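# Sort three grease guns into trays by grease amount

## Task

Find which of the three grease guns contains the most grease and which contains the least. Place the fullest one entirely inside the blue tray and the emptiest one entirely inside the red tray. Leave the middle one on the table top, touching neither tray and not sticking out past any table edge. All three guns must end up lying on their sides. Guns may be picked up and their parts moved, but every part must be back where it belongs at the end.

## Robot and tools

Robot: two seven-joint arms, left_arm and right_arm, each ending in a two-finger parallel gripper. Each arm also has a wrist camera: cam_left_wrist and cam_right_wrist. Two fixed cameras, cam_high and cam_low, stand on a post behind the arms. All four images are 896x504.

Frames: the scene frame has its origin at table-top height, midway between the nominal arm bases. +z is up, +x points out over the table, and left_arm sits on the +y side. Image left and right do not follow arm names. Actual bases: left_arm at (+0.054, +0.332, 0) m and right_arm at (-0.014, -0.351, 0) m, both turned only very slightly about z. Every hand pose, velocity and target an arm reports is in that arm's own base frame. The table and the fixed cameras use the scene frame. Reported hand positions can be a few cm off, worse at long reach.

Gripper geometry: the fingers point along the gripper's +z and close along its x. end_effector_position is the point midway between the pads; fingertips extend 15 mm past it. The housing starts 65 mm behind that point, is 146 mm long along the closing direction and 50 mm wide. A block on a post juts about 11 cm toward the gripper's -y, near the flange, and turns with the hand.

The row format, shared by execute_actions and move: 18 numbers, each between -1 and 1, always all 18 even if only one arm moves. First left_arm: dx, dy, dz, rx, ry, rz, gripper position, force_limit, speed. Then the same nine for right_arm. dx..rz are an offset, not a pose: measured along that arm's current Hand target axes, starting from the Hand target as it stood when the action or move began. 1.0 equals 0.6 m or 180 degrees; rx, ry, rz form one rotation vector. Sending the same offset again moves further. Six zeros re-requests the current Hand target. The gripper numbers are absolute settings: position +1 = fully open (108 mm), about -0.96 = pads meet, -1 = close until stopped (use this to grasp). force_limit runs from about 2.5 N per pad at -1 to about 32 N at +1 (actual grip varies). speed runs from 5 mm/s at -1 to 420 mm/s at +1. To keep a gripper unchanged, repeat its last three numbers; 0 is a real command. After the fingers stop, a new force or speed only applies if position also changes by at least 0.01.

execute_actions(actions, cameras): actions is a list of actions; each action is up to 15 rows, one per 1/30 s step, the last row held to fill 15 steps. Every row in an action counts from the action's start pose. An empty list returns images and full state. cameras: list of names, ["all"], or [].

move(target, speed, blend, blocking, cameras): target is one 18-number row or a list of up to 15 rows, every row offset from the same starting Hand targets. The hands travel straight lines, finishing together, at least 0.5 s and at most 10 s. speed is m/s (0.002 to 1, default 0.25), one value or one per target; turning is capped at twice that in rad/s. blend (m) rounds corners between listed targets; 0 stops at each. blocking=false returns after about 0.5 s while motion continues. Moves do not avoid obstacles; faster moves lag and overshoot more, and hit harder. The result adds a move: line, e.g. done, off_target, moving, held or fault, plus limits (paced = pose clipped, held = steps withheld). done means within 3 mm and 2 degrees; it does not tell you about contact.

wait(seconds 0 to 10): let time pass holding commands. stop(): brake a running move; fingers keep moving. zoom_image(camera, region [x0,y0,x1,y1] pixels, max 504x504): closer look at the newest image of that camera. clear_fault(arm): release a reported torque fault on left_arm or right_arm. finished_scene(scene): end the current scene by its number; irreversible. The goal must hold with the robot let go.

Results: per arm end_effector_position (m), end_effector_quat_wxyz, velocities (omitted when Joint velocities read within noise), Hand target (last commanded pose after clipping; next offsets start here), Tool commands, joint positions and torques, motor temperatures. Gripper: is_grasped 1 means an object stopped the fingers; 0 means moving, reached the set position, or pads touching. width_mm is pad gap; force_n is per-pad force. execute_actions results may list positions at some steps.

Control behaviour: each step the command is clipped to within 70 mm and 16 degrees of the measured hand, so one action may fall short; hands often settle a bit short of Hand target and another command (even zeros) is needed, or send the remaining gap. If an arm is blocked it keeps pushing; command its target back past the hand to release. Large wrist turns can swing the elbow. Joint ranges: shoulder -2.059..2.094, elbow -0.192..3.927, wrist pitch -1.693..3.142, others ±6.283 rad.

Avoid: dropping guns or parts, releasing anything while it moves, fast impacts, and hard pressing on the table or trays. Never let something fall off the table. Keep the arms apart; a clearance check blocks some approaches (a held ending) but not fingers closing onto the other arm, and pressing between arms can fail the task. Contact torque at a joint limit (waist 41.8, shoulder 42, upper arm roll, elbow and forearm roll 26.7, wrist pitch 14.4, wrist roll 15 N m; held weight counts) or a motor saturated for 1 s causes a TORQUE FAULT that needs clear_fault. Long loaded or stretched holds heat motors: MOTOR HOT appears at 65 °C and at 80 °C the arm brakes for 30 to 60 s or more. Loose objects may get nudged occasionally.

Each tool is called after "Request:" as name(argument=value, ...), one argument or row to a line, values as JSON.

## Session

Success. Scene 3.

Request:
execute_actions(
  actions=[],
  cameras=["cam_high","cam_low"],
)

Request:
zoom_image(
  camera="cam_high",
  region=[250, 180, 500, 360],
)

Scene clock: 0.00 s.
left_arm: end_effector_position=(+0.6763, +0.1061, +0.2299) width_mm=107.94 is_grasped=0 force_n=0.00 end_effector_quat_wxyz=(+0.505, +0.403, +0.682, +0.343) | right_arm: end_effector_position=(+0.2928, +0.2395, +0.3883) width_mm=107.99 is_grasped=0 force_n=0.00 end_effector_quat_wxyz=(-0.577, +0.627, +0.517, +0.080)
Joint positions: left_arm=[-0.25 0.383 0.448 1.214 -2.832 0.485 3.078] | right_arm=[0.495 -0.165 -0.412 1.025 1.017 1.82 1.001]
Joint velocities: within noise
Joint torques (N m): no reading
Motor temperatures (°C): left_arm=[33 32 32 37 31 32 32] | right_arm=[31 34 33 33 31 38 33]
Hand target: left_arm +0.6763, +0.1061, +0.2299; +0.505, +0.403, +0.682, +0.343 | right_arm +0.2928, +0.2395, +0.3883; -0.577, +0.627, +0.517, +0.080
Tool commands: left_gripper/position=+0.998 left_gripper/force_limit=+1.0 left_gripper/speed=+1.0 right_gripper/position=+1.0 right_gripper/force_limit=+1.0 right_gripper/speed=+1.0
Images, in order (width x height): cam_high 896x504, cam_low 896x504.

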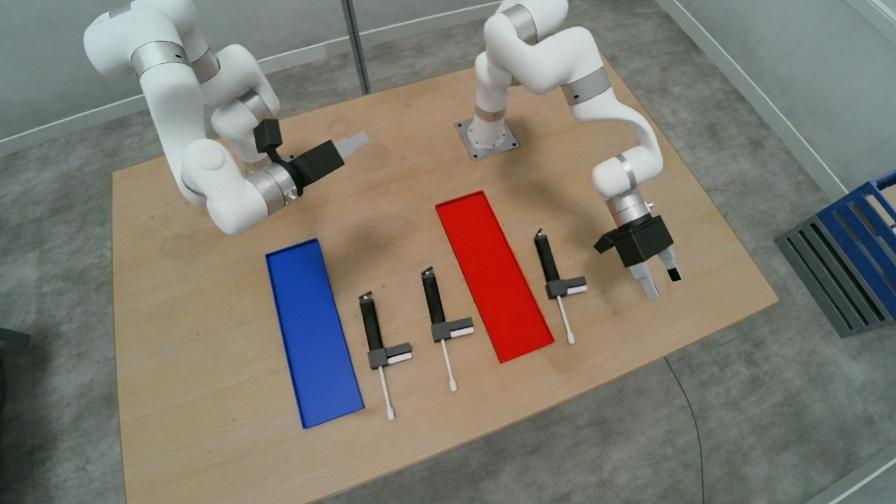

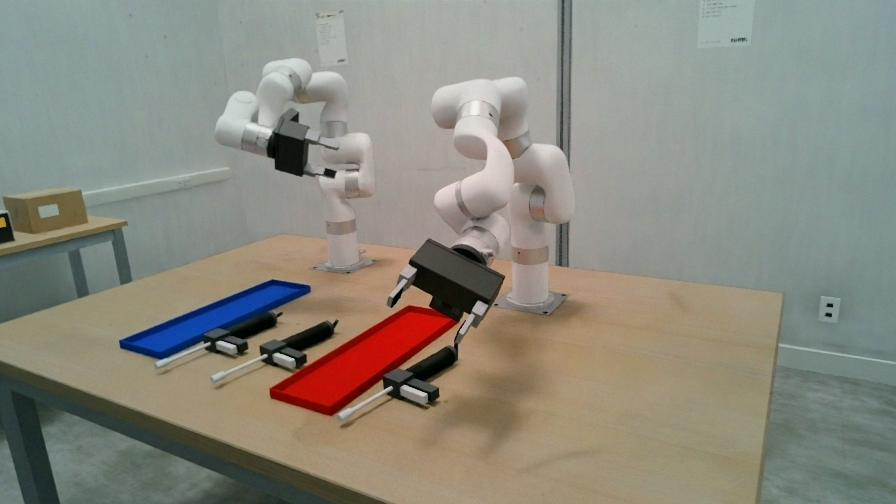

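Scaled by 2.016 from the camera's 896x504 image, which has a finer 1280x720 frame.

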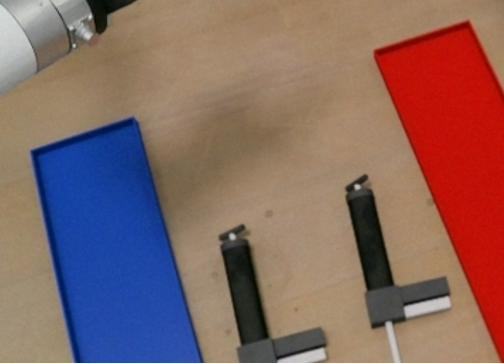

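Request:
move(
  target=[-0.141,-0.075,-0.357,-0.058,0.525,-0.648,0,0.7,0.5,-0.140,0.197,-0.241,0.061,-0.441,-0.479,0,0,0.5],
  speed=0.6,
  cameras=["all"],
)

Scene clock: 9.17 s.
left_arm: end_effector_position=(+0.4743, -0.0025, +0.2800) width_mm=53.01 is_grasped=0 force_n=0.00 end_effector_quat_wxyz=(-0.002, -0.651, +0.759, -0.001) | right_arm: end_effector_position=(+0.4141, +0.0999, +0.3003) width_mm=53.01 is_grasped=0 force_n=0.00 end_effector_quat_wxyz=(+0.000, +0.000, +1.000, +0.000)
Joint positions: left_arm=[-0.707 -0.016 0.698 1.243 -6.276 1.256 4.07] | right_arm=[0.599 -0.191 -0.33 1.122 -0.064 1.304 -0.494]
Joint torques (N m): left_arm=[1.29 -19.62 0.14 13.84 -0.74 -1.24 0.44] | right_arm=[-2.19 -18.88 1.48 26.12 -0.78 -2.47 -0.22]
Hand target: left_arm +0.4744, -0.0025, +0.2800; -0.002, -0.651, +0.759, -0.001 | right_arm +0.4141, +0.0999, +0.3003; +0.000, +0.000, +1.000, +0.000
Off the commanded pose: left_arm 0.000 m, 0 deg | right_arm 0.000 m, 0 deg.
move: done; limits=paced

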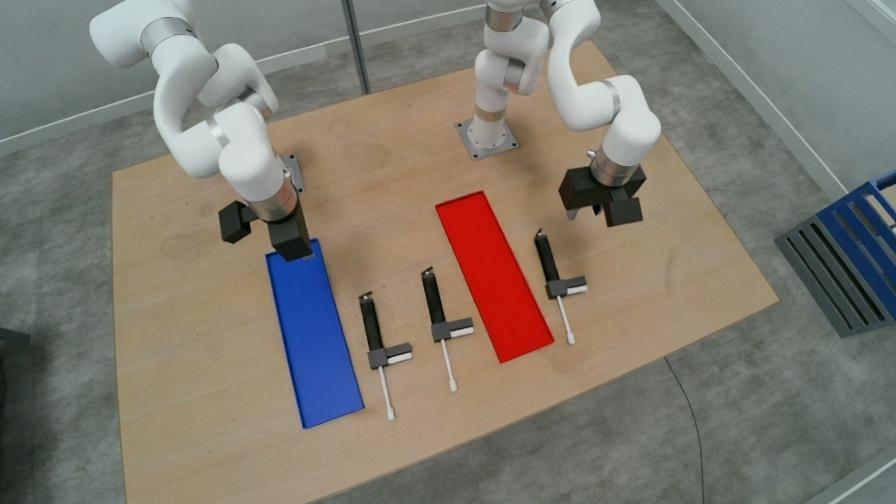

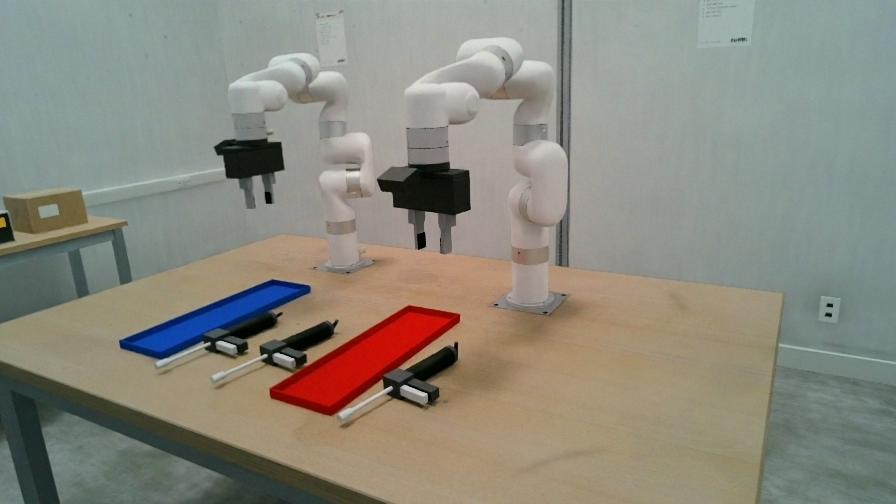

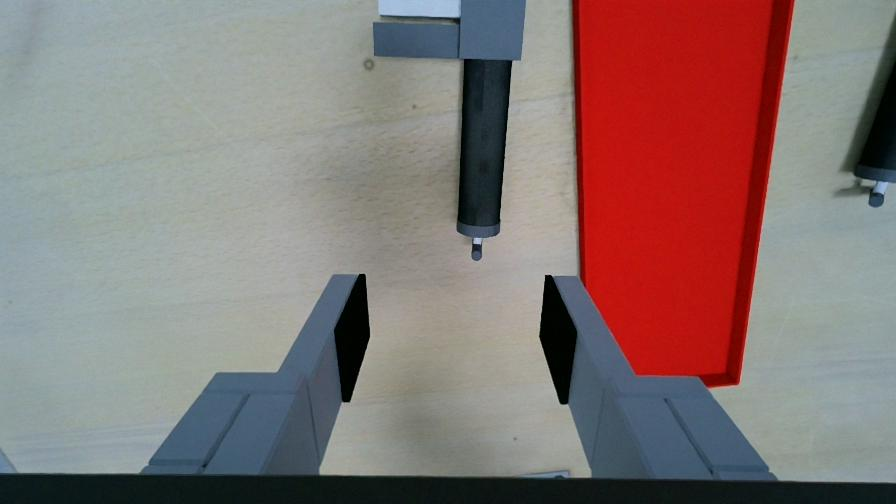

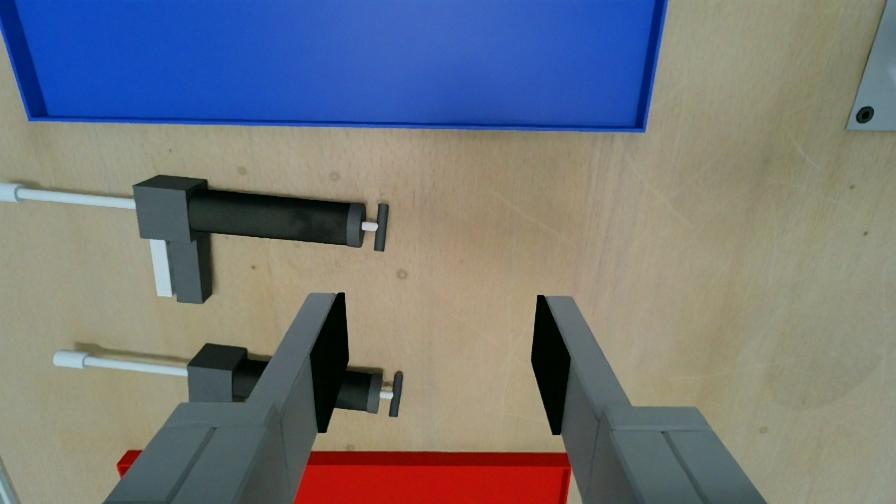

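Request:
move(
  target=[
    [0.039,-0.078,0.2,0,0,0.008,0,0.7,0.5,0,0,0,0,0,0,0,0,0.5],
    [0.039,-0.078,0.4167,0,0,0.008,0,0.7,0.5,0,0,0,0,0,0,0,0,0.5],
    [0.039,-0.078,0.4167,0,0,0.008,-1,0.7,0,0,0,0,0,0,0,0,0,0.5],
    [0.039,-0.078,0.1,0,0,0.008,-1,0.7,0,0,0,0,0,0,0,0,0,0.5],
    [0.457,0.114,0.1,0,0,-0.55,-1,0.7,0,0,0,0,0,0,0,0,0,0.5],
  ],
  speed=[0.3,0.2,0.3,0.25,0.35],
  cameras=["all"],
)

Scene clock: 18.77 s.
left_arm: end_effector_position=(+0.3647, -0.2632, +0.2210) width_mm=35.09 is_grasped=1 force_n=33.62 end_effector_quat_wxyz=(-0.002, +1.000, +0.002, +0.002) | right_arm: end_effector_position=(+0.4141, +0.0999, +0.3003) width_mm=53.01 is_grasped=0 force_n=0.00 end_effector_quat_wxyz=(+0.000, +0.000, +1.000, +0.000)
Joint positions: left_arm=[-0.501 -0.059 -0.125 1.02 -6.284 1.078 1.728] | right_arm=[0.599 -0.191 -0.33 1.122 -0.064 1.304 -0.494]
Joint torques (N m): left_arm=[-0.71 -30.53 0.64 14.39 -0.1 -1.73 -0.3] | right_arm=[-1.76 -19.55 1.9 26.26 -0.13 -2.27 0.14]
Hand target: left_arm +0.3646, -0.2631, +0.2211; +0.002, +1.000, +0.001, +0.000 | right_arm +0.4141, +0.0999, +0.3003; +0.000, +0.000, +1.000, +0.000
Off the commanded pose: left_arm 0.000 m, 1 deg | right_arm 0.000 m, 0 deg.
joint sent to its limit (left arm) — joint 5 (forearm roll), lower limit. The joint targets still meet the commanded pose.
move: done

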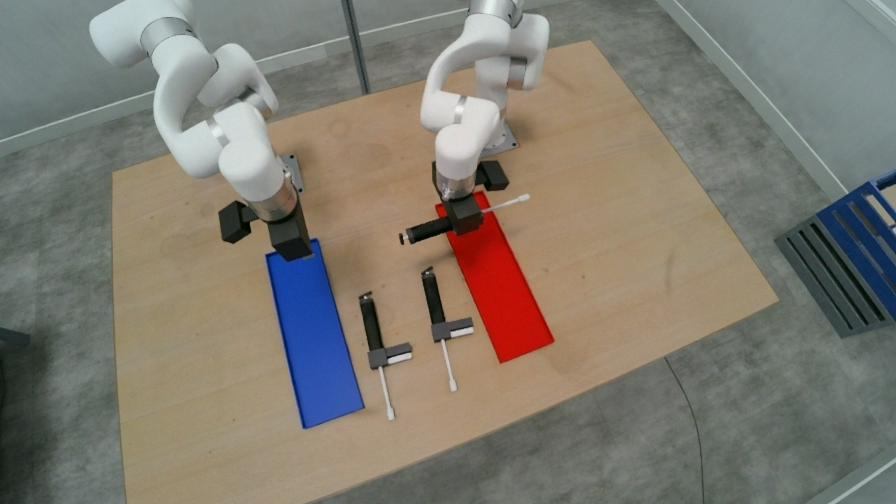

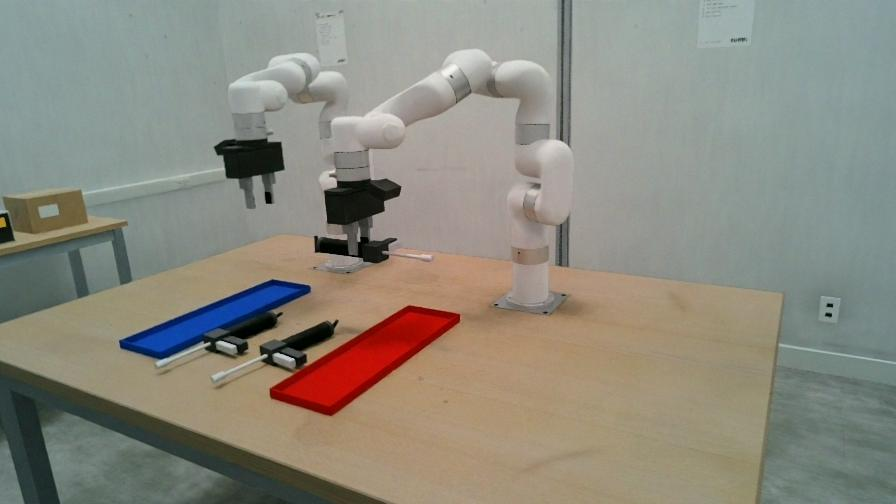

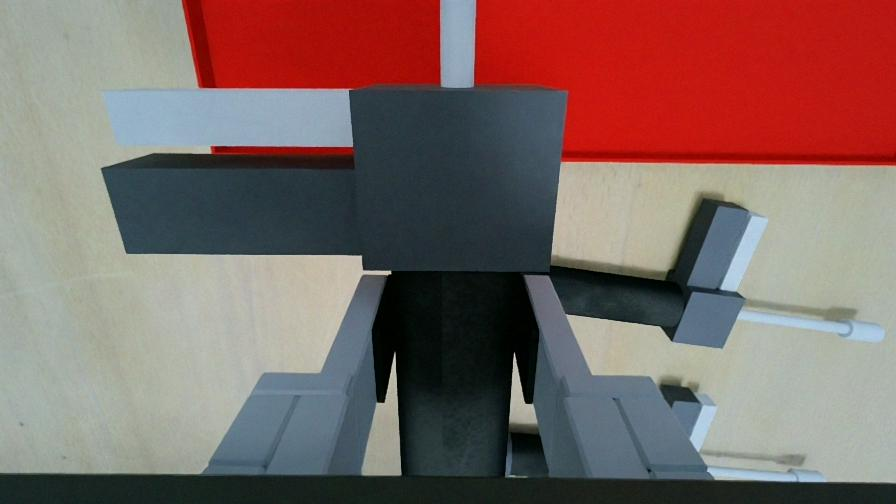

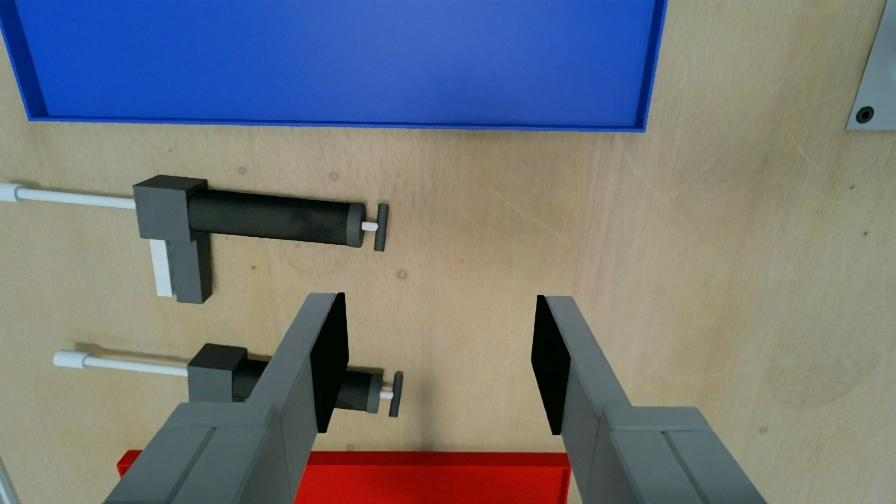

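Request:
move(
  target=[0,0,0,0,0,0,-1,0.7,0,-0.037,0.336,0.025,0,0,0,0,0,0.5],
  speed=0.3,
  cameras=["cam_low","cam_right_wrist"],
)

Scene clock: 20.93 s.
left_arm: end_effector_position=(+0.3647, -0.2632, +0.2210) width_mm=35.09 is_grasped=1 force_n=33.62 end_effector_quat_wxyz=(-0.002, +1.000, +0.001, +0.002) | right_arm: end_effector_position=(+0.4365, +0.3014, +0.2854) width_mm=53.01 is_grasped=0 force_n=0.00 end_effector_quat_wxyz=(+0.000, +0.000, +1.000, +0.000)
Joint positions: left_arm=[-0.501 -0.059 -0.125 1.02 -6.284 1.078 1.728] | right_arm=[0.754 0.18 -0.167 1.49 0.031 1.312 -0.202]
Joint torques (N m): left_arm=[-0.72 -30.57 0.53 14.44 0.44 -1.67 0.02] | right_arm=[2.08 -27.47 0.03 28.4 0.24 -1.8 0.43]
Hand target: left_arm +0.3647, -0.2632, +0.2210; -0.002, +1.000, +0.001, +0.002 (not the last commanded pose) | right_arm +0.4365, +0.3015, +0.2853; +0.000, +0.000, +1.000, +0.000
Off the commanded pose: left_arm 0.000 m, 1 deg | right_arm 0.000 m, 0 deg.
move: done
Images, in order (width x height): cam_low 896x504, cam_right_wrist 896x504.

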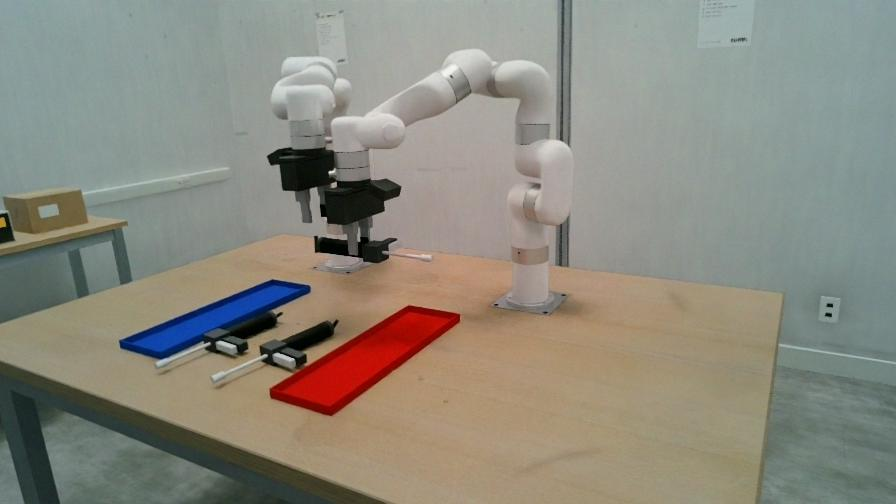

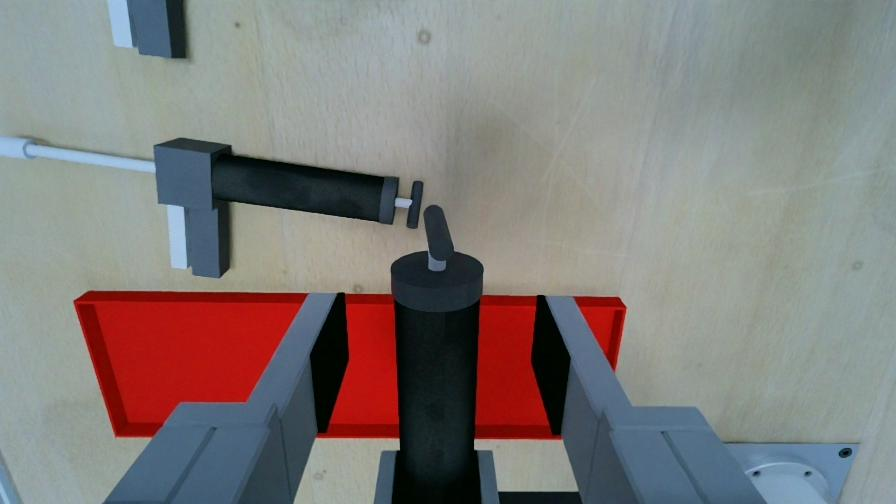

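Request:
move(
  target=[
    [0,0,0,0,0,0,-1,0.7,0,0,0,0.1217,0,0,0,0,-0.4,0.5],
    [0,0,0,0,0,0,-1,0.7,0,0,0,0.1217,0,0,0,-1,-0.4,-0.3],
    [0,0,0,0,0,0,-1,0.7,0,0,-0.07,0.1217,0,0,0,-1,-0.4,-0.3],
  ],
  speed=[0.2,0.25,0.08],
  cameras=["cam_right_wrist","cam_left_wrist"],
)

Scene clock: 24.10 s.
left_arm: end_effector_position=(+0.3647, -0.2632, +0.2210) width_mm=35.09 is_grasped=1 force_n=33.75 end_effector_quat_wxyz=(-0.002, +1.000, +0.002, +0.002) | right_arm: end_effector_position=(+0.4364, +0.2595, +0.2123) width_mm=0.00 is_grasped=0 force_n=25.78 end_effector_quat_wxyz=(+0.000, +0.000, +1.000, +0.000)
Joint positions: left_arm=[-0.501 -0.059 -0.125 1.02 -6.284 1.078 1.728] | right_arm=[0.719 0.14 -0.193 1.228 0.03 1.09 -0.271]
Joint torques (N m): left_arm=[-0.81 -29.22 -0.18 15.08 -0.33 -1.7 0.37] | right_arm=[-2.4 -28.1 -1.56 25.55 -0.58 -2.48 -0.36]
Hand target: left_arm +0.3647, -0.2632, +0.2210; -0.002, +1.000, +0.001, +0.002 | right_arm +0.4365, +0.2595, +0.2123; +0.000, +0.000, +1.000, +0.000
Off the commanded pose: left_arm 0.000 m, 0 deg | right_arm 0.000 m, 0 deg.
joint sent to its limit (left arm) — joint 5 (forearm roll), lower limit. The joint targets still meet the commanded pose.
move: done
Images, in order (width x height): cam_left_wrist 896x504, cam_right_wrist 896x504.

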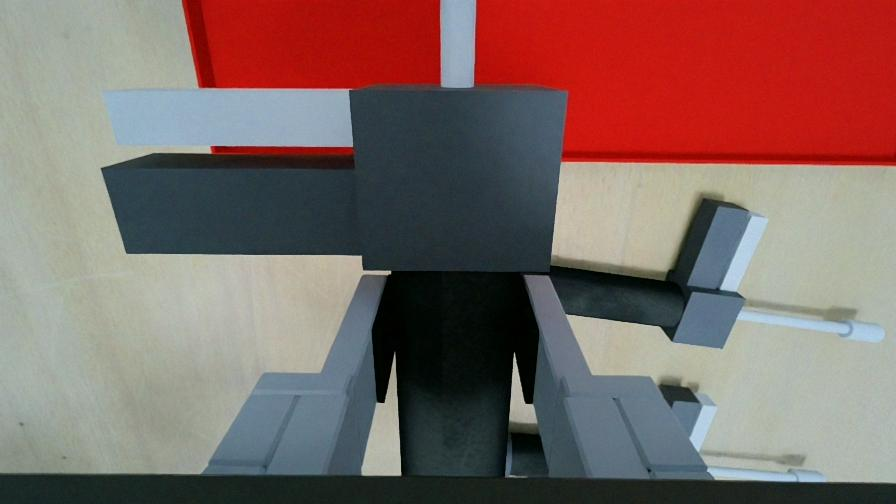

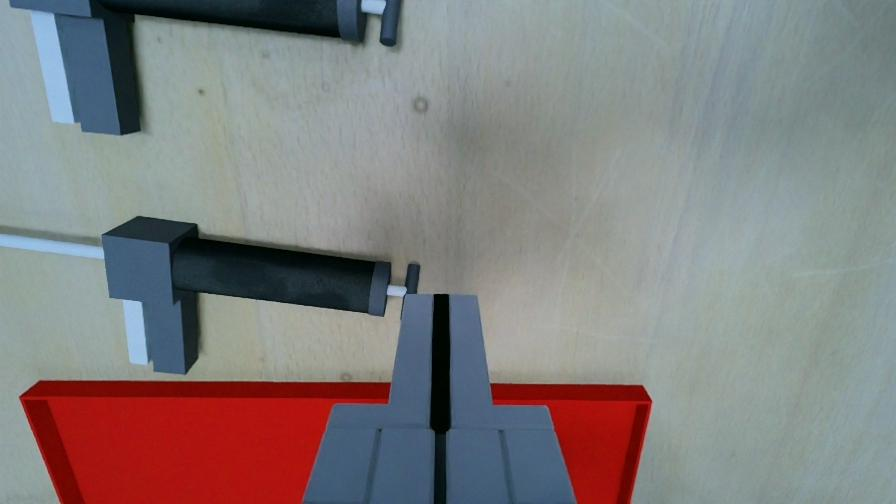

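Request:
move(
  target=[0,0,0,0,0,0,-1,0.7,0,0,0.07,-0.1217,0,0,0,0,0,0.5],
  cameras=["cam_right_wrist"],
)

Scene clock: 25.30 s.
left_arm: end_effector_position=(+0.3647, -0.2632, +0.2210) width_mm=35.09 is_grasped=1 force_n=33.75 end_effector_quat_wxyz=(-0.002, +1.000, +0.001, +0.002) | right_arm: end_effector_position=(+0.4365, +0.3014, +0.2853) width_mm=52.99 is_grasped=0 force_n=0.00 end_effector_quat_wxyz=(+0.000, +0.000, +1.000, +0.000)
Joint positions: left_arm=[-0.501 -0.059 -0.125 1.02 -6.284 1.078 1.728] | right_arm=[0.754 0.18 -0.166 1.49 0.031 1.312 -0.202]
Joint torques (N m): left_arm=[-0.74 -29.42 0.27 15.17 -0.31 -1.71 0.33] | right_arm=[2.35 -27.53 -0.04 28.28 0.19 -1.74 0.21]
Hand target: left_arm +0.3647, -0.2632, +0.2210; -0.002, +1.000, +0.001, +0.002 | right_arm +0.4365, +0.3015, +0.2853; +0.000, +0.000, +1.000, +0.000
Off the commanded pose: left_arm 0.000 m, 0 deg | right_arm 0.000 m, 0 deg.
joint sent to its limit (left arm) — joint 5 (forearm roll), lower limit. The joint targets still meet the commanded pose.
move: done
Images, in order (width x height): cam_right_wrist 896x504.

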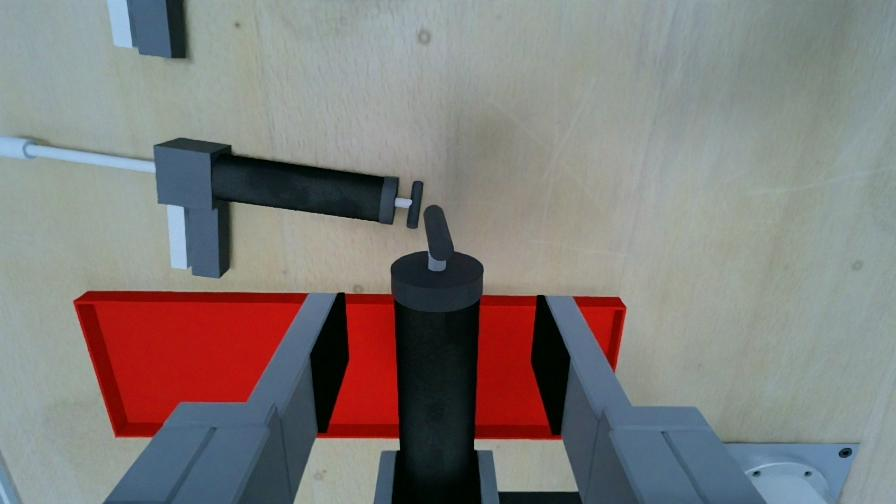

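Request:
move(
  target=[
    [0,0,0,0,0,0,-1,0.7,0,0,0,0.1217,0,0,0,0,0,0.5],
    [0,0,0,0,0,0,-1,0.7,0,0,0,0.1217,0,0,0,-1,0,-0.3],
  ],
  cameras=["cam_right_wrist"],
)

Scene clock: 29.63 s.
left_arm: end_effector_position=(+0.3647, -0.2632, +0.2210) width_mm=35.09 is_grasped=1 force_n=34.25 end_effector_quat_wxyz=(-0.003, +1.000, +0.001, +0.002) | right_arm: end_effector_position=(+0.4365, +0.3014, +0.2123) width_mm=36.32 is_grasped=1 force_n=34.84 end_effector_quat_wxyz=(+0.000, +0.000, +1.000, +0.000)
Joint positions: left_arm=[-0.501 -0.059 -0.125 1.02 -6.284 1.078 1.729] | right_arm=[0.754 0.215 -0.164 1.325 0.039 1.113 -0.208]
Joint torques (N m): left_arm=[2.78 -29.62 1.97 16.23 -0.13 -2.59 -0.68] | right_arm=[3.81 -28.84 2.4 25.16 0.04 -0.88 -0.32]
Hand target: left_arm +0.3647, -0.2632, +0.2210; -0.002, +1.000, +0.001, +0.002 | right_arm +0.4365, +0.3015, +0.2123; +0.000, +0.000, +1.000, +0.000
Off the commanded pose: left_arm 0.000 m, 0 deg | right_arm 0.000 m, 0 deg.
move: done
Images, in order (width x height): cam_right_wrist 896x504.

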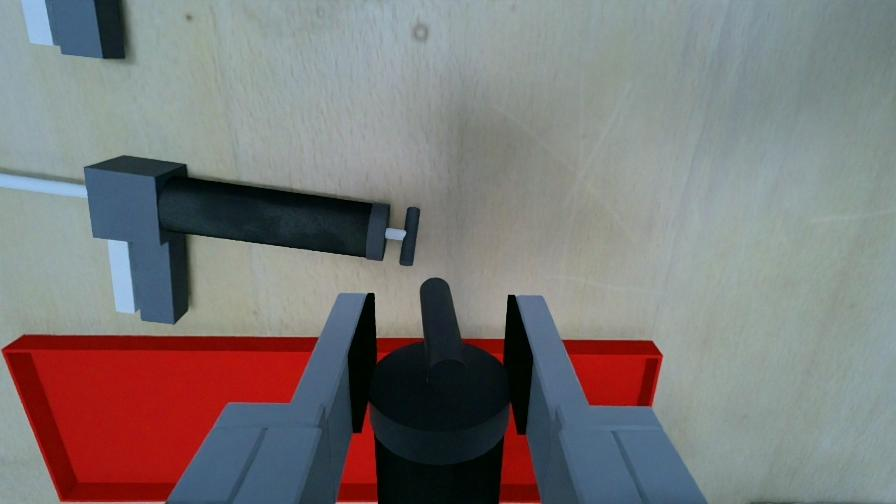

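Request:
move(
  target=[
    [0,0,0,0,0,0,-1,0.7,0,0,0,0,0,0,0,0,0,0.5],
    [0,0,0,0,0,0,-1,0.7,0,0,-0.018,0,0,0,0,0,0,0.5],
    [0,0,0,0,0,0,-1,0.7,0,0,-0.018,0,0,0,0,-1,0,-0.3],
  ],
  cameras=["cam_right_wrist"],
)

Scene clock: 31.97 s.
left_arm: end_effector_position=(+0.3646, -0.2632, +0.2210) width_mm=35.09 is_grasped=1 force_n=34.24 end_effector_quat_wxyz=(-0.003, +1.000, +0.001, +0.002) | right_arm: end_effector_position=(+0.4366, +0.2906, +0.2124) width_mm=8.26 is_grasped=0 force_n=31.18 end_effector_quat_wxyz=(+0.000, +0.000, +1.000, +0.000)
Joint positions: left_arm=[-0.501 -0.059 -0.125 1.02 -6.284 1.079 1.729] | right_arm=[0.745 0.195 -0.171 1.298 0.037 1.106 -0.223]
Joint torques (N m): left_arm=[2.8 -28.32 2.06 15.78 0.27 -2.28 -0.45] | right_arm=[1.8 -29.08 1.39 25.91 0.98 -0.8 -0.17]
Hand target: left_arm +0.3647, -0.2632, +0.2210; -0.002, +1.000, +0.001, +0.002 | right_arm +0.4365, +0.2907, +0.2123; +0.000, +0.000, +1.000, +0.000
Off the commanded pose: left_arm 0.000 m, 0 deg | right_arm 0.000 m, 0 deg.
move: done
Images, in order (width x height): cam_right_wrist 896x504.

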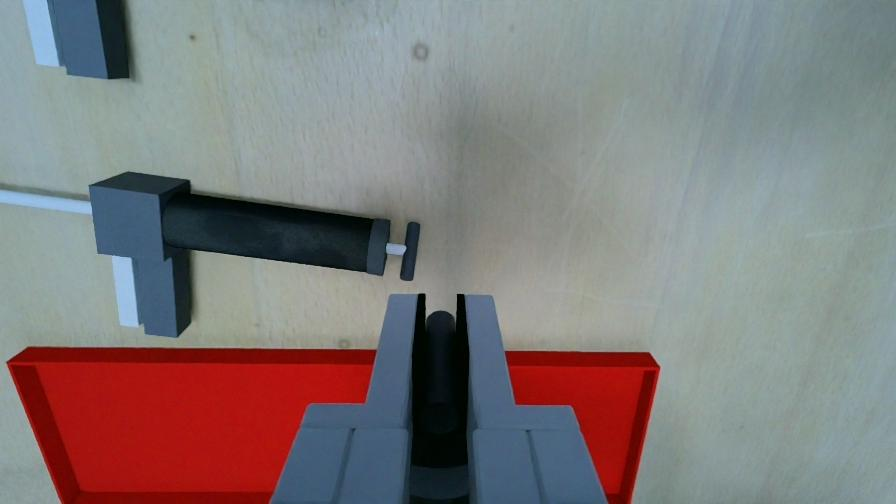

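Request:
move(
  target=[0,0,0,0,0,0,-1,0.7,0,0,-0.075,0,0,0,0,-1,0,-0.3],
  speed=0.08,
  cameras=["cam_right_wrist"],
)

Scene clock: 33.17 s.
left_arm: end_effector_position=(+0.3647, -0.2632, +0.2210) width_mm=35.09 is_grasped=1 force_n=34.37 end_effector_quat_wxyz=(-0.002, +1.000, +0.002, +0.002) | right_arm: end_effector_position=(+0.4364, +0.2457, +0.2123) width_mm=8.26 is_grasped=1 force_n=31.17 end_effector_quat_wxyz=(+0.000, +0.000, +1.000, +0.000)
Joint positions: left_arm=[-0.501 -0.059 -0.125 1.02 -6.284 1.078 1.728] | right_arm=[0.707 0.118 -0.203 1.199 0.027 1.084 -0.292]
Joint torques (N m): left_arm=[3.21 -30.55 2.22 15.03 0.47 -1.68 -0.84] | right_arm=[-2.12 -27.89 -1.14 23.42 -0.89 -1.43 -0.24]
Hand target: left_arm +0.3647, -0.2632, +0.2210; -0.002, +1.000, +0.001, +0.002 | right_arm +0.4364, +0.2457, +0.2123; +0.000, +0.000, +1.000, +0.000
Off the commanded pose: left_arm 0.000 m, 0 deg | right_arm 0.000 m, 0 deg.
move: done
Images, in order (width x height): cam_right_wrist 896x504.

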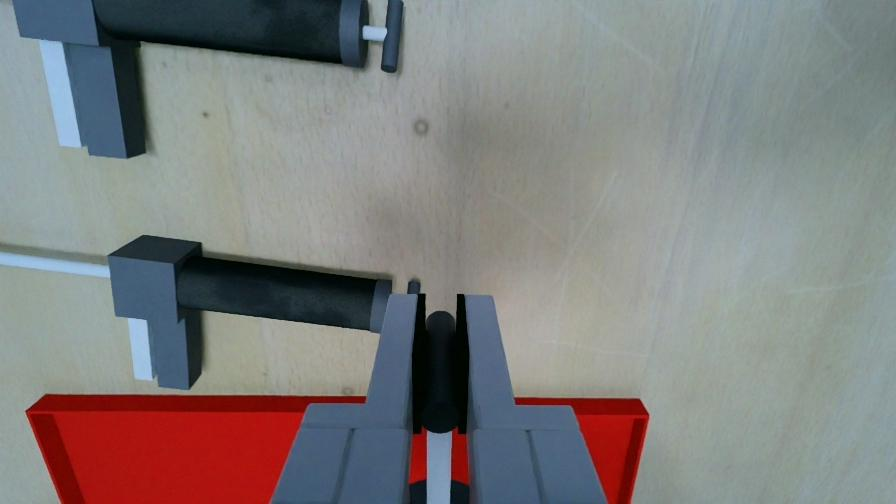

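Request:
move(
  target=[0,0,0,0,0,0,-1,0.7,0,0,-0.042,0,0,0,0,-1,0,-0.3],
  speed=0.08,
  cameras=["cam_right_wrist"],
)

Scene clock: 34.20 s.
left_arm: end_effector_position=(+0.3647, -0.2632, +0.2210) width_mm=35.09 is_grasped=1 force_n=34.24 end_effector_quat_wxyz=(-0.002, +1.000, +0.001, +0.002) | right_arm: end_effector_position=(+0.4364, +0.2205, +0.2123) width_mm=8.26 is_grasped=1 force_n=31.16 end_effector_quat_wxyz=(+0.000, +0.000, +1.000, +0.000)
Joint positions: left_arm=[-0.501 -0.059 -0.125 1.02 -6.284 1.078 1.728] | right_arm=[0.684 0.079 -0.223 1.152 0.02 1.075 -0.332]
Joint torques (N m): left_arm=[11.65 -25.91 9.57 11.14 0.85 0.81 -0.62] | right_arm=[-16.15 -26.12 -14.41 18.64 -5.14 1.15 -0.28]
Hand target: left_arm +0.3647, -0.2632, +0.2210; -0.002, +1.000, +0.001, +0.002 | right_arm +0.4364, +0.2205, +0.2123; +0.000, +0.000, +1.000, +0.000
Off the commanded pose: left_arm 0.000 m, 0 deg | right_arm 0.000 m, 0 deg.
move: done
Images, in order (width x height): cam_right_wrist 896x504.

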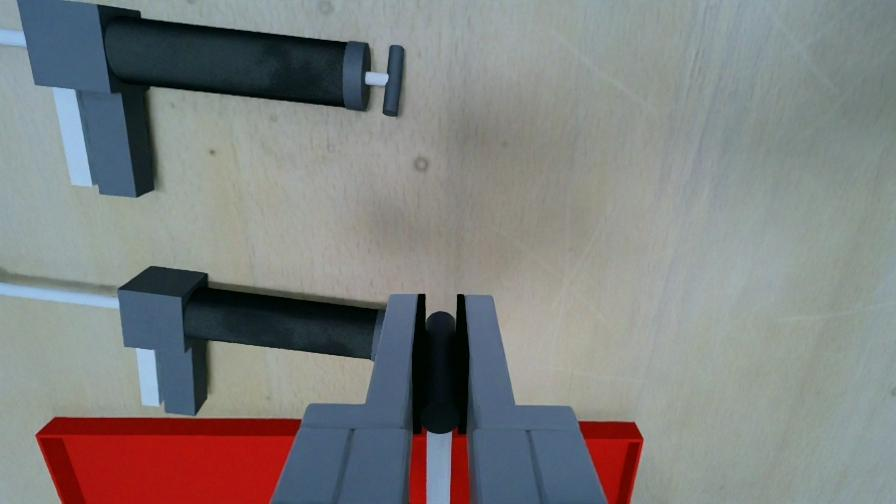

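Request:
move(
  target=[
    [0,0,0,0,0,0,-1,0.7,0,0,0.119,0,0,0,0,-1,0,-0.3],
    [0,0,0,0,0,0,-1,0.7,0,0,0.119,0,0,0,0,0,0,0.5],
    [0,0,0,0,0,0,-1,0.7,0,0,0.119,-0.13,0,0,0,0,0,0.5],
    [0.2537,-0.383,0,0,0,0.55,-1,0.7,0,0,-0.2,-0.13,0,0,0,0,0,0.5],
  ],
  speed=[0.1,0.25,0.3,0.4],
  cameras=["cam_left_wrist","cam_high"],
)

Request:
move(
  target=[
    [0,0,0.24,0,0,0,-1,0.7,0,0,0,0,0,0,0,0,0,0.5],
    [0,0,0.316,0,0,0,-1,0.7,0,0,0,0,0,0,0,0,0,0.5],
    [0,0,0.316,0,0,0,0,0.7,0,0,0,0,0,0,0,0,0,0.5],
    [0,0,-0.098,0,0,0,0,0.7,0,0,0,0,0,0,0,0,0,0.5],
  ],
  speed=[0.25,0.1,0.25,0.3],
)

Scene clock: 41.70 s.
left_arm: end_effector_position=(+0.5162, -0.0329, +0.2227) width_mm=35.09 is_grasped=1 force_n=33.64 end_effector_quat_wxyz=(+0.003, -0.651, +0.759, +0.001) | right_arm: end_effector_position=(+0.4363, +0.1005, +0.2903) width_mm=53.00 is_grasped=0 force_n=0.00 end_effector_quat_wxyz=(+0.000, +0.000, +1.000, +0.000)
Joint positions: left_arm=[-0.108 0.158 0.044 1.283 -6.284 1.122 4.018] | right_arm=[0.58 -0.111 -0.336 1.171 -0.038 1.276 -0.527]
Joint torques (N m): left_arm=[1.32 -34.56 -0.18 15.55 -0.31 -1.64 0.4] | right_arm=[-2.43 -20.64 0.48 26.13 -0.61 -2.57 -0.18]
Hand target: left_arm +0.5162, -0.0329, +0.2227; +0.003, -0.651, +0.759, +0.001 | right_arm +0.4363, +0.1005, +0.2903; +0.000, +0.000, +1.000, +0.000
Off the commanded pose: left_arm 0.000 m, 0 deg | right_arm 0.000 m, 0 deg.
joint sent to its limit (left arm) — joint 5 (forearm roll), lower limit. The joint targets still meet the commanded pose.
move: done
Images, in order (width x height): cam_high 896x504, cam_left_wrist 896x504.

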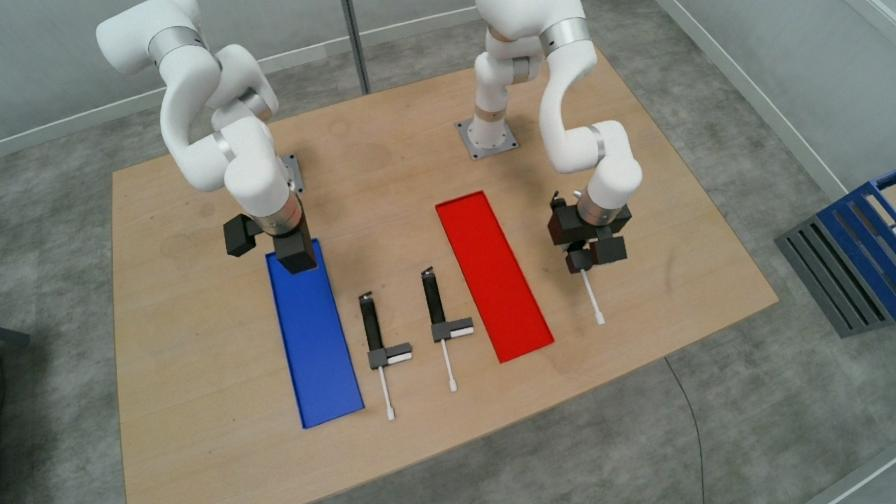

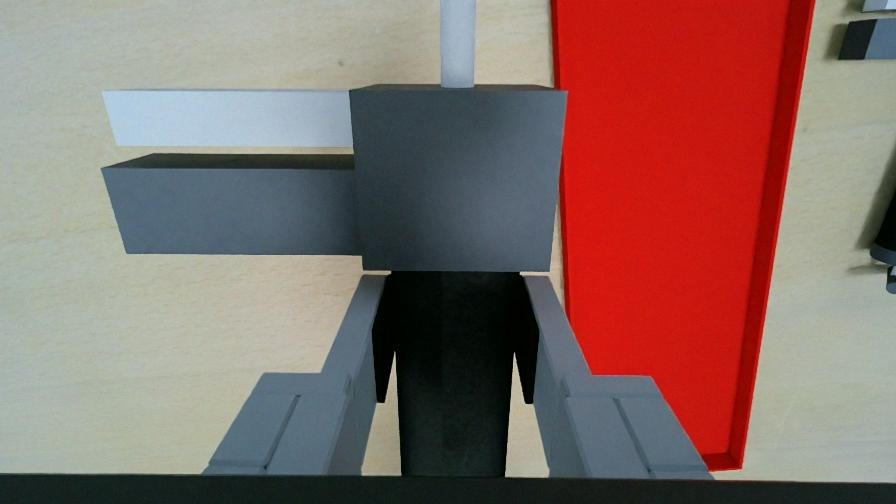

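Scene clock: 45.47 s.
left_arm: end_effector_position=(+0.5160, -0.0332, +0.2815) width_mm=53.00 is_grasped=0 force_n=0.00 end_effector_quat_wxyz=(+0.003, -0.651, +0.759, +0.001) | right_arm: end_effector_position=(+0.4363, +0.1005, +0.2903) width_mm=53.00 is_grasped=0 force_n=0.00 end_effector_quat_wxyz=(+0.000, +0.000, +1.000, +0.000)
Joint positions: left_arm=[-0.08 0.129 0.014 1.416 -6.28 1.283 4.014] | right_arm=[0.58 -0.111 -0.336 1.171 -0.038 1.276 -0.527]
Joint torques (N m): left_arm=[-0.38 -30 -0.34 13.85 -0.35 -1.22 -0.06] | right_arm=[-2.28 -20.82 0.61 26.45 -0.65 -2.48 0]
Hand target: left_arm +0.5160, -0.0332, +0.2815; +0.003, -0.651, +0.759, +0.001 | right_arm +0.4363, +0.1005, +0.2903; +0.000, +0.000, +1.000, +0.000
Off the commanded pose: left_arm 0.000 m, 0 deg | right_arm 0.000 m, 0 deg.
move: done

Request:
move(
  target=[0.576,-0.002,0,0,0,0.01,0,0.7,0.5,0,0,0,0,0,0,0,0,0.5],
  speed=0.4,
  cameras=["cam_left_wrist"],
)

Scene clock: 47.37 s.
left_arm: end_effector_position=(+0.4642, -0.3749, +0.2796) width_mm=53.00 is_grasped=0 force_n=0.00 end_effector_quat_wxyz=(+0.003, -0.639, +0.770, +0.001) | right_arm: end_effector_position=(+0.4363, +0.1005, +0.2903) width_mm=53.00 is_grasped=0 force_n=0.00 end_effector_quat_wxyz=(+0.000, +0.000, +1.000, +0.000)
Joint positions: left_arm=[-0.496 0.44 -0.254 1.826 -6.168 1.399 3.366] | right_arm=[0.58 -0.111 -0.336 1.171 -0.038 1.276 -0.527]
Joint torques (N m): left_arm=[-0.77 -37.76 -1.99 13.61 1.2 -1.26 -0.44] | right_arm=[-2.33 -20.84 1 26.4 -0.55 -2.36 -0.06]
Hand target: left_arm +0.4641, -0.3749, +0.2796; +0.003, -0.639, +0.770, +0.001 | right_arm +0.4363, +0.1005, +0.2903; +0.000, +0.000, +1.000, +0.000
Off the commanded pose: left_arm 0.000 m, 0 deg | right_arm 0.000 m, 0 deg.
move: done
Images, in order (width x height): cam_left_wrist 896x504.

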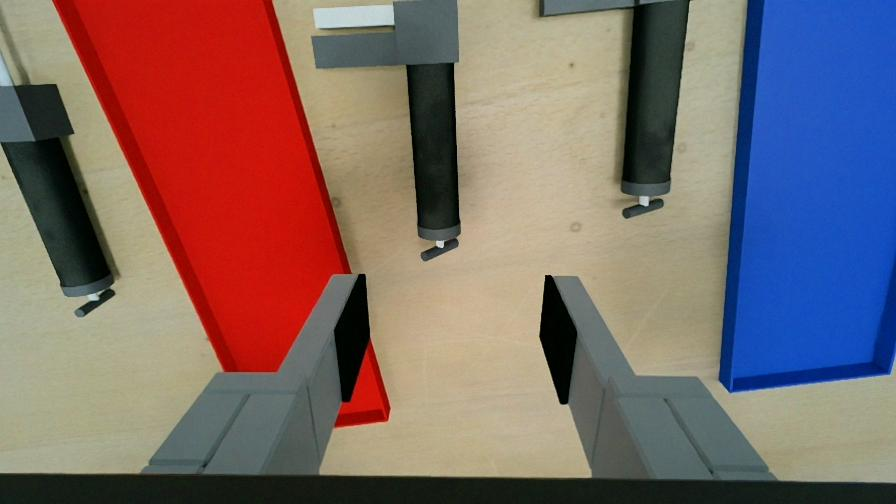

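Request:
move(
  target=[
    [-0.028,-0.075,0.2,0,0,-0.009,0,0.7,0.5,0,0,0,0,0,0,0,0,0.5],
    [-0.028,-0.075,0.415,0,0,-0.009,0,0.7,0.5,0,0,0,0,0,0,0,0,0.5],
    [-0.028,-0.075,0.415,0,0,-0.009,-1,0.7,0,0,0,0,0,0,0,0,0,0.5],
    [-0.028,-0.075,0.098,0,0,-0.009,-1,0.7,0,0,0,0,0,0,0,0,0,0.5],
    [-0.153,0.1975,0.098,0,0,-0.559,-1,0.7,0,0,0,0,0,0,0,0,0,0.5],
  ],
  speed=[0.3,0.2,0.3,0.25,0.4],
  cameras=["cam_left_wrist"],
)

Request:
move(
  target=[0,0,0,0,0,0,-1,0.7,0,0,0.317,0.008,0,0,0,0,0,0.5],
  speed=0.3,
  cameras=["cam_right_wrist"],
)

Scene clock: 55.00 s.
left_arm: end_effector_position=(+0.3648, -0.2625, +0.2210) width_mm=35.04 is_grasped=1 force_n=36.92 end_effector_quat_wxyz=(-0.002, +1.000, +0.000, +0.002) | right_arm: end_effector_position=(+0.4363, +0.1005, +0.2903) width_mm=53.00 is_grasped=0 force_n=0.00 end_effector_quat_wxyz=(+0.000, +0.000, +1.000, +0.000)
Joint positions: left_arm=[-0.521 -0.06 -0.104 1.019 -6.283 1.078 1.732] | right_arm=[0.58 -0.111 -0.336 1.171 -0.038 1.276 -0.527]
Joint torques (N m): left_arm=[1.04 -30.7 -0.19 14.5 1.25 -1.77 -0.32] | right_arm=[-1.97 -20.82 1.1 26.49 -0.45 -2.19 -0.04]
Hand target: left_arm +0.3648, -0.2625, +0.2210; -0.002, +1.000, +0.000, +0.002 | right_arm +0.4363, +0.1005, +0.2903; +0.000, +0.000, +1.000, +0.000
Off the commanded pose: left_arm 0.000 m, 0 deg | right_arm 0.000 m, 0 deg.
move: done
Images, in order (width x height): cam_left_wrist 896x504.

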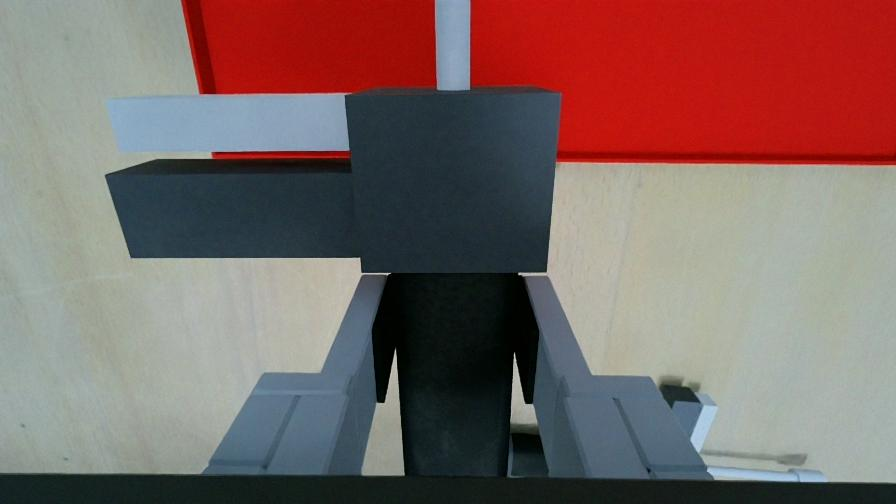

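Scene clock: 56.23 s.
left_arm: end_effector_position=(+0.3648, -0.2625, +0.2210) width_mm=35.04 is_grasped=1 force_n=36.92 end_effector_quat_wxyz=(-0.002, +1.000, +0.000, +0.002) | right_arm: end_effector_position=(+0.4365, +0.2906, +0.2855) width_mm=53.00 is_grasped=0 force_n=0.00 end_effector_quat_wxyz=(+0.000, +0.000, +1.000, +0.000)
Joint positions: left_arm=[-0.521 -0.06 -0.104 1.019 -6.283 1.078 1.732] | right_arm=[0.742 0.159 -0.169 1.463 0.028 1.307 -0.217]
Joint torques (N m): left_arm=[0.89 -30.78 -0.14 14.55 1.19 -1.65 -0.36] | right_arm=[2.14 -26.8 -0.06 28.71 0.14 -1.75 0.23]
Hand target: left_arm +0.3648, -0.2625, +0.2210; -0.002, +1.000, +0.000, +0.002 | right_arm +0.4365, +0.2907, +0.2855; +0.000, +0.000, +1.000, +0.000
Off the commanded pose: left_arm 0.000 m, 0 deg | right_arm 0.000 m, 0 deg.
move: done
Images, in order (width x height): cam_right_wrist 896x504.

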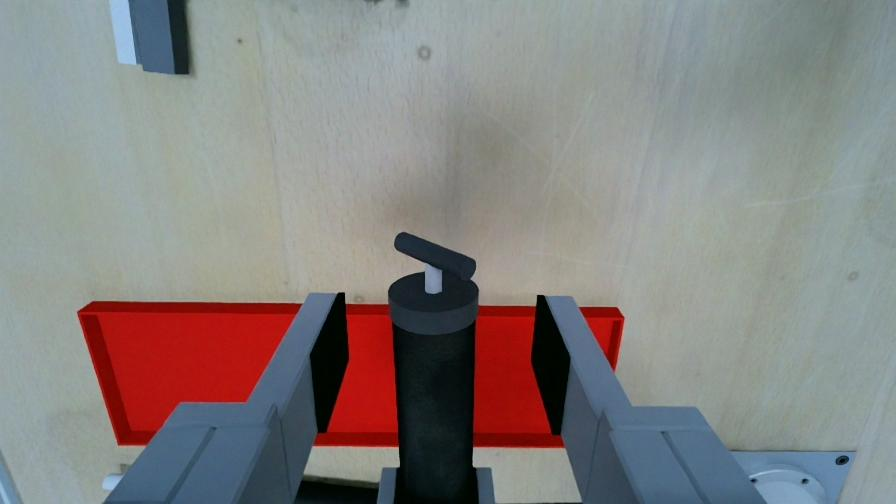

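Request:
move(
  target=[
    [0,0,0,0,0,0,-1,0.7,0,0.008,0,0.1217,0,0,0,0,0,0.5],
    [0,0,0,0,0,0,-1,0.7,0,0.008,0,0.1217,0,0,0,-1,0,-0.3],
    [0,0,0,0,0,0,-1,0.7,0,0.008,-0.075,0.1217,0,0,0,-1,0,-0.3],
  ],
  speed=[0.2,0.25,0.08],
  cameras=["cam_right_wrist"],
)

Scene clock: 59.03 s.
left_arm: end_effector_position=(+0.3649, -0.2625, +0.2210) width_mm=35.05 is_grasped=1 force_n=40.35 end_effector_quat_wxyz=(-0.002, +1.000, +0.000, +0.002) | right_arm: end_effector_position=(+0.4316, +0.2457, +0.2125) width_mm=8.55 is_grasped=1 force_n=16.32 end_effector_quat_wxyz=(+0.000, +0.000, +1.000, +0.000)
Joint positions: left_arm=[-0.521 -0.06 -0.104 1.019 -6.283 1.078 1.732] | right_arm=[0.707 0.104 -0.197 1.183 0.023 1.081 -0.284]
Joint torques (N m): left_arm=[6.52 -28.35 4.73 17.12 1.71 -3 -1.58] | right_arm=[1.01 -26.2 2.13 19.83 0.04 0.48 -0.42]
Hand target: left_arm +0.3648, -0.2625, +0.2210; -0.002, +1.000, +0.000, +0.002 | right_arm +0.4316, +0.2457, +0.2125; +0.000, +0.000, +1.000, +0.000
Off the commanded pose: left_arm 0.000 m, 0 deg | right_arm 0.000 m, 0 deg.
move: done
Images, in order (width x height): cam_right_wrist 896x504.

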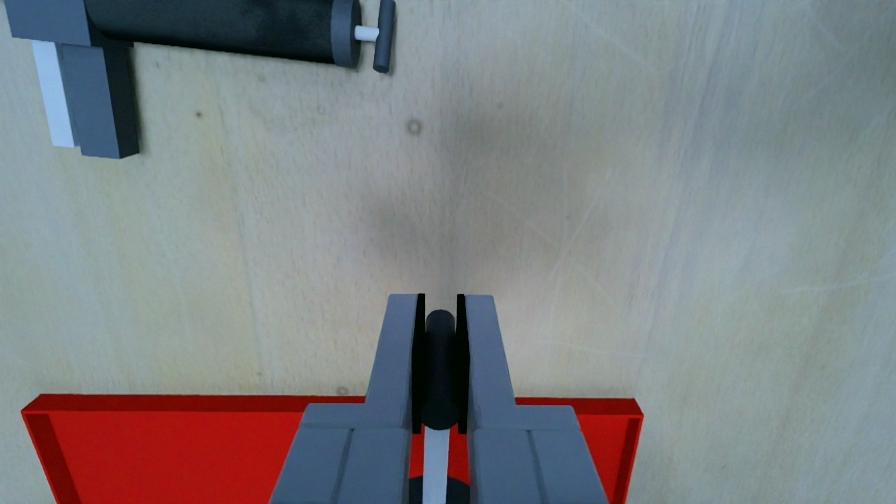

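Request:
move(
  target=[0,0,0,0,0,0,-1,0.7,0,0,-0.042,0,0,0,0,-1,0,-0.3],
  speed=0.08,
)

Scene clock: 60.03 s.
left_arm: end_effector_position=(+0.3648, -0.2625, +0.2210) width_mm=35.05 is_grasped=1 force_n=39.32 end_effector_quat_wxyz=(-0.002, +1.000, +0.000, +0.002) | right_arm: end_effector_position=(+0.4316, +0.2205, +0.2125) width_mm=8.55 is_grasped=1 force_n=16.35 end_effector_quat_wxyz=(+0.000, +0.000, +1.000, +0.000)
Joint positions: left_arm=[-0.521 -0.06 -0.104 1.019 -6.283 1.078 1.732] | right_arm=[0.685 0.064 -0.217 1.135 0.016 1.073 -0.324]
Joint torques (N m): left_arm=[6.32 -28.13 4.29 16.76 1.54 -2.87 -1.53] | right_arm=[-0.17 -25.58 1.16 20.84 -0.14 0.03 -0.4]
Hand target: left_arm +0.3648, -0.2625, +0.2210; -0.002, +1.000, +0.000, +0.002 | right_arm +0.4316, +0.2205, +0.2125; +0.000, +0.000, +1.000, +0.000
Off the commanded pose: left_arm 0.000 m, 0 deg | right_arm 0.000 m, 0 deg.
move: done


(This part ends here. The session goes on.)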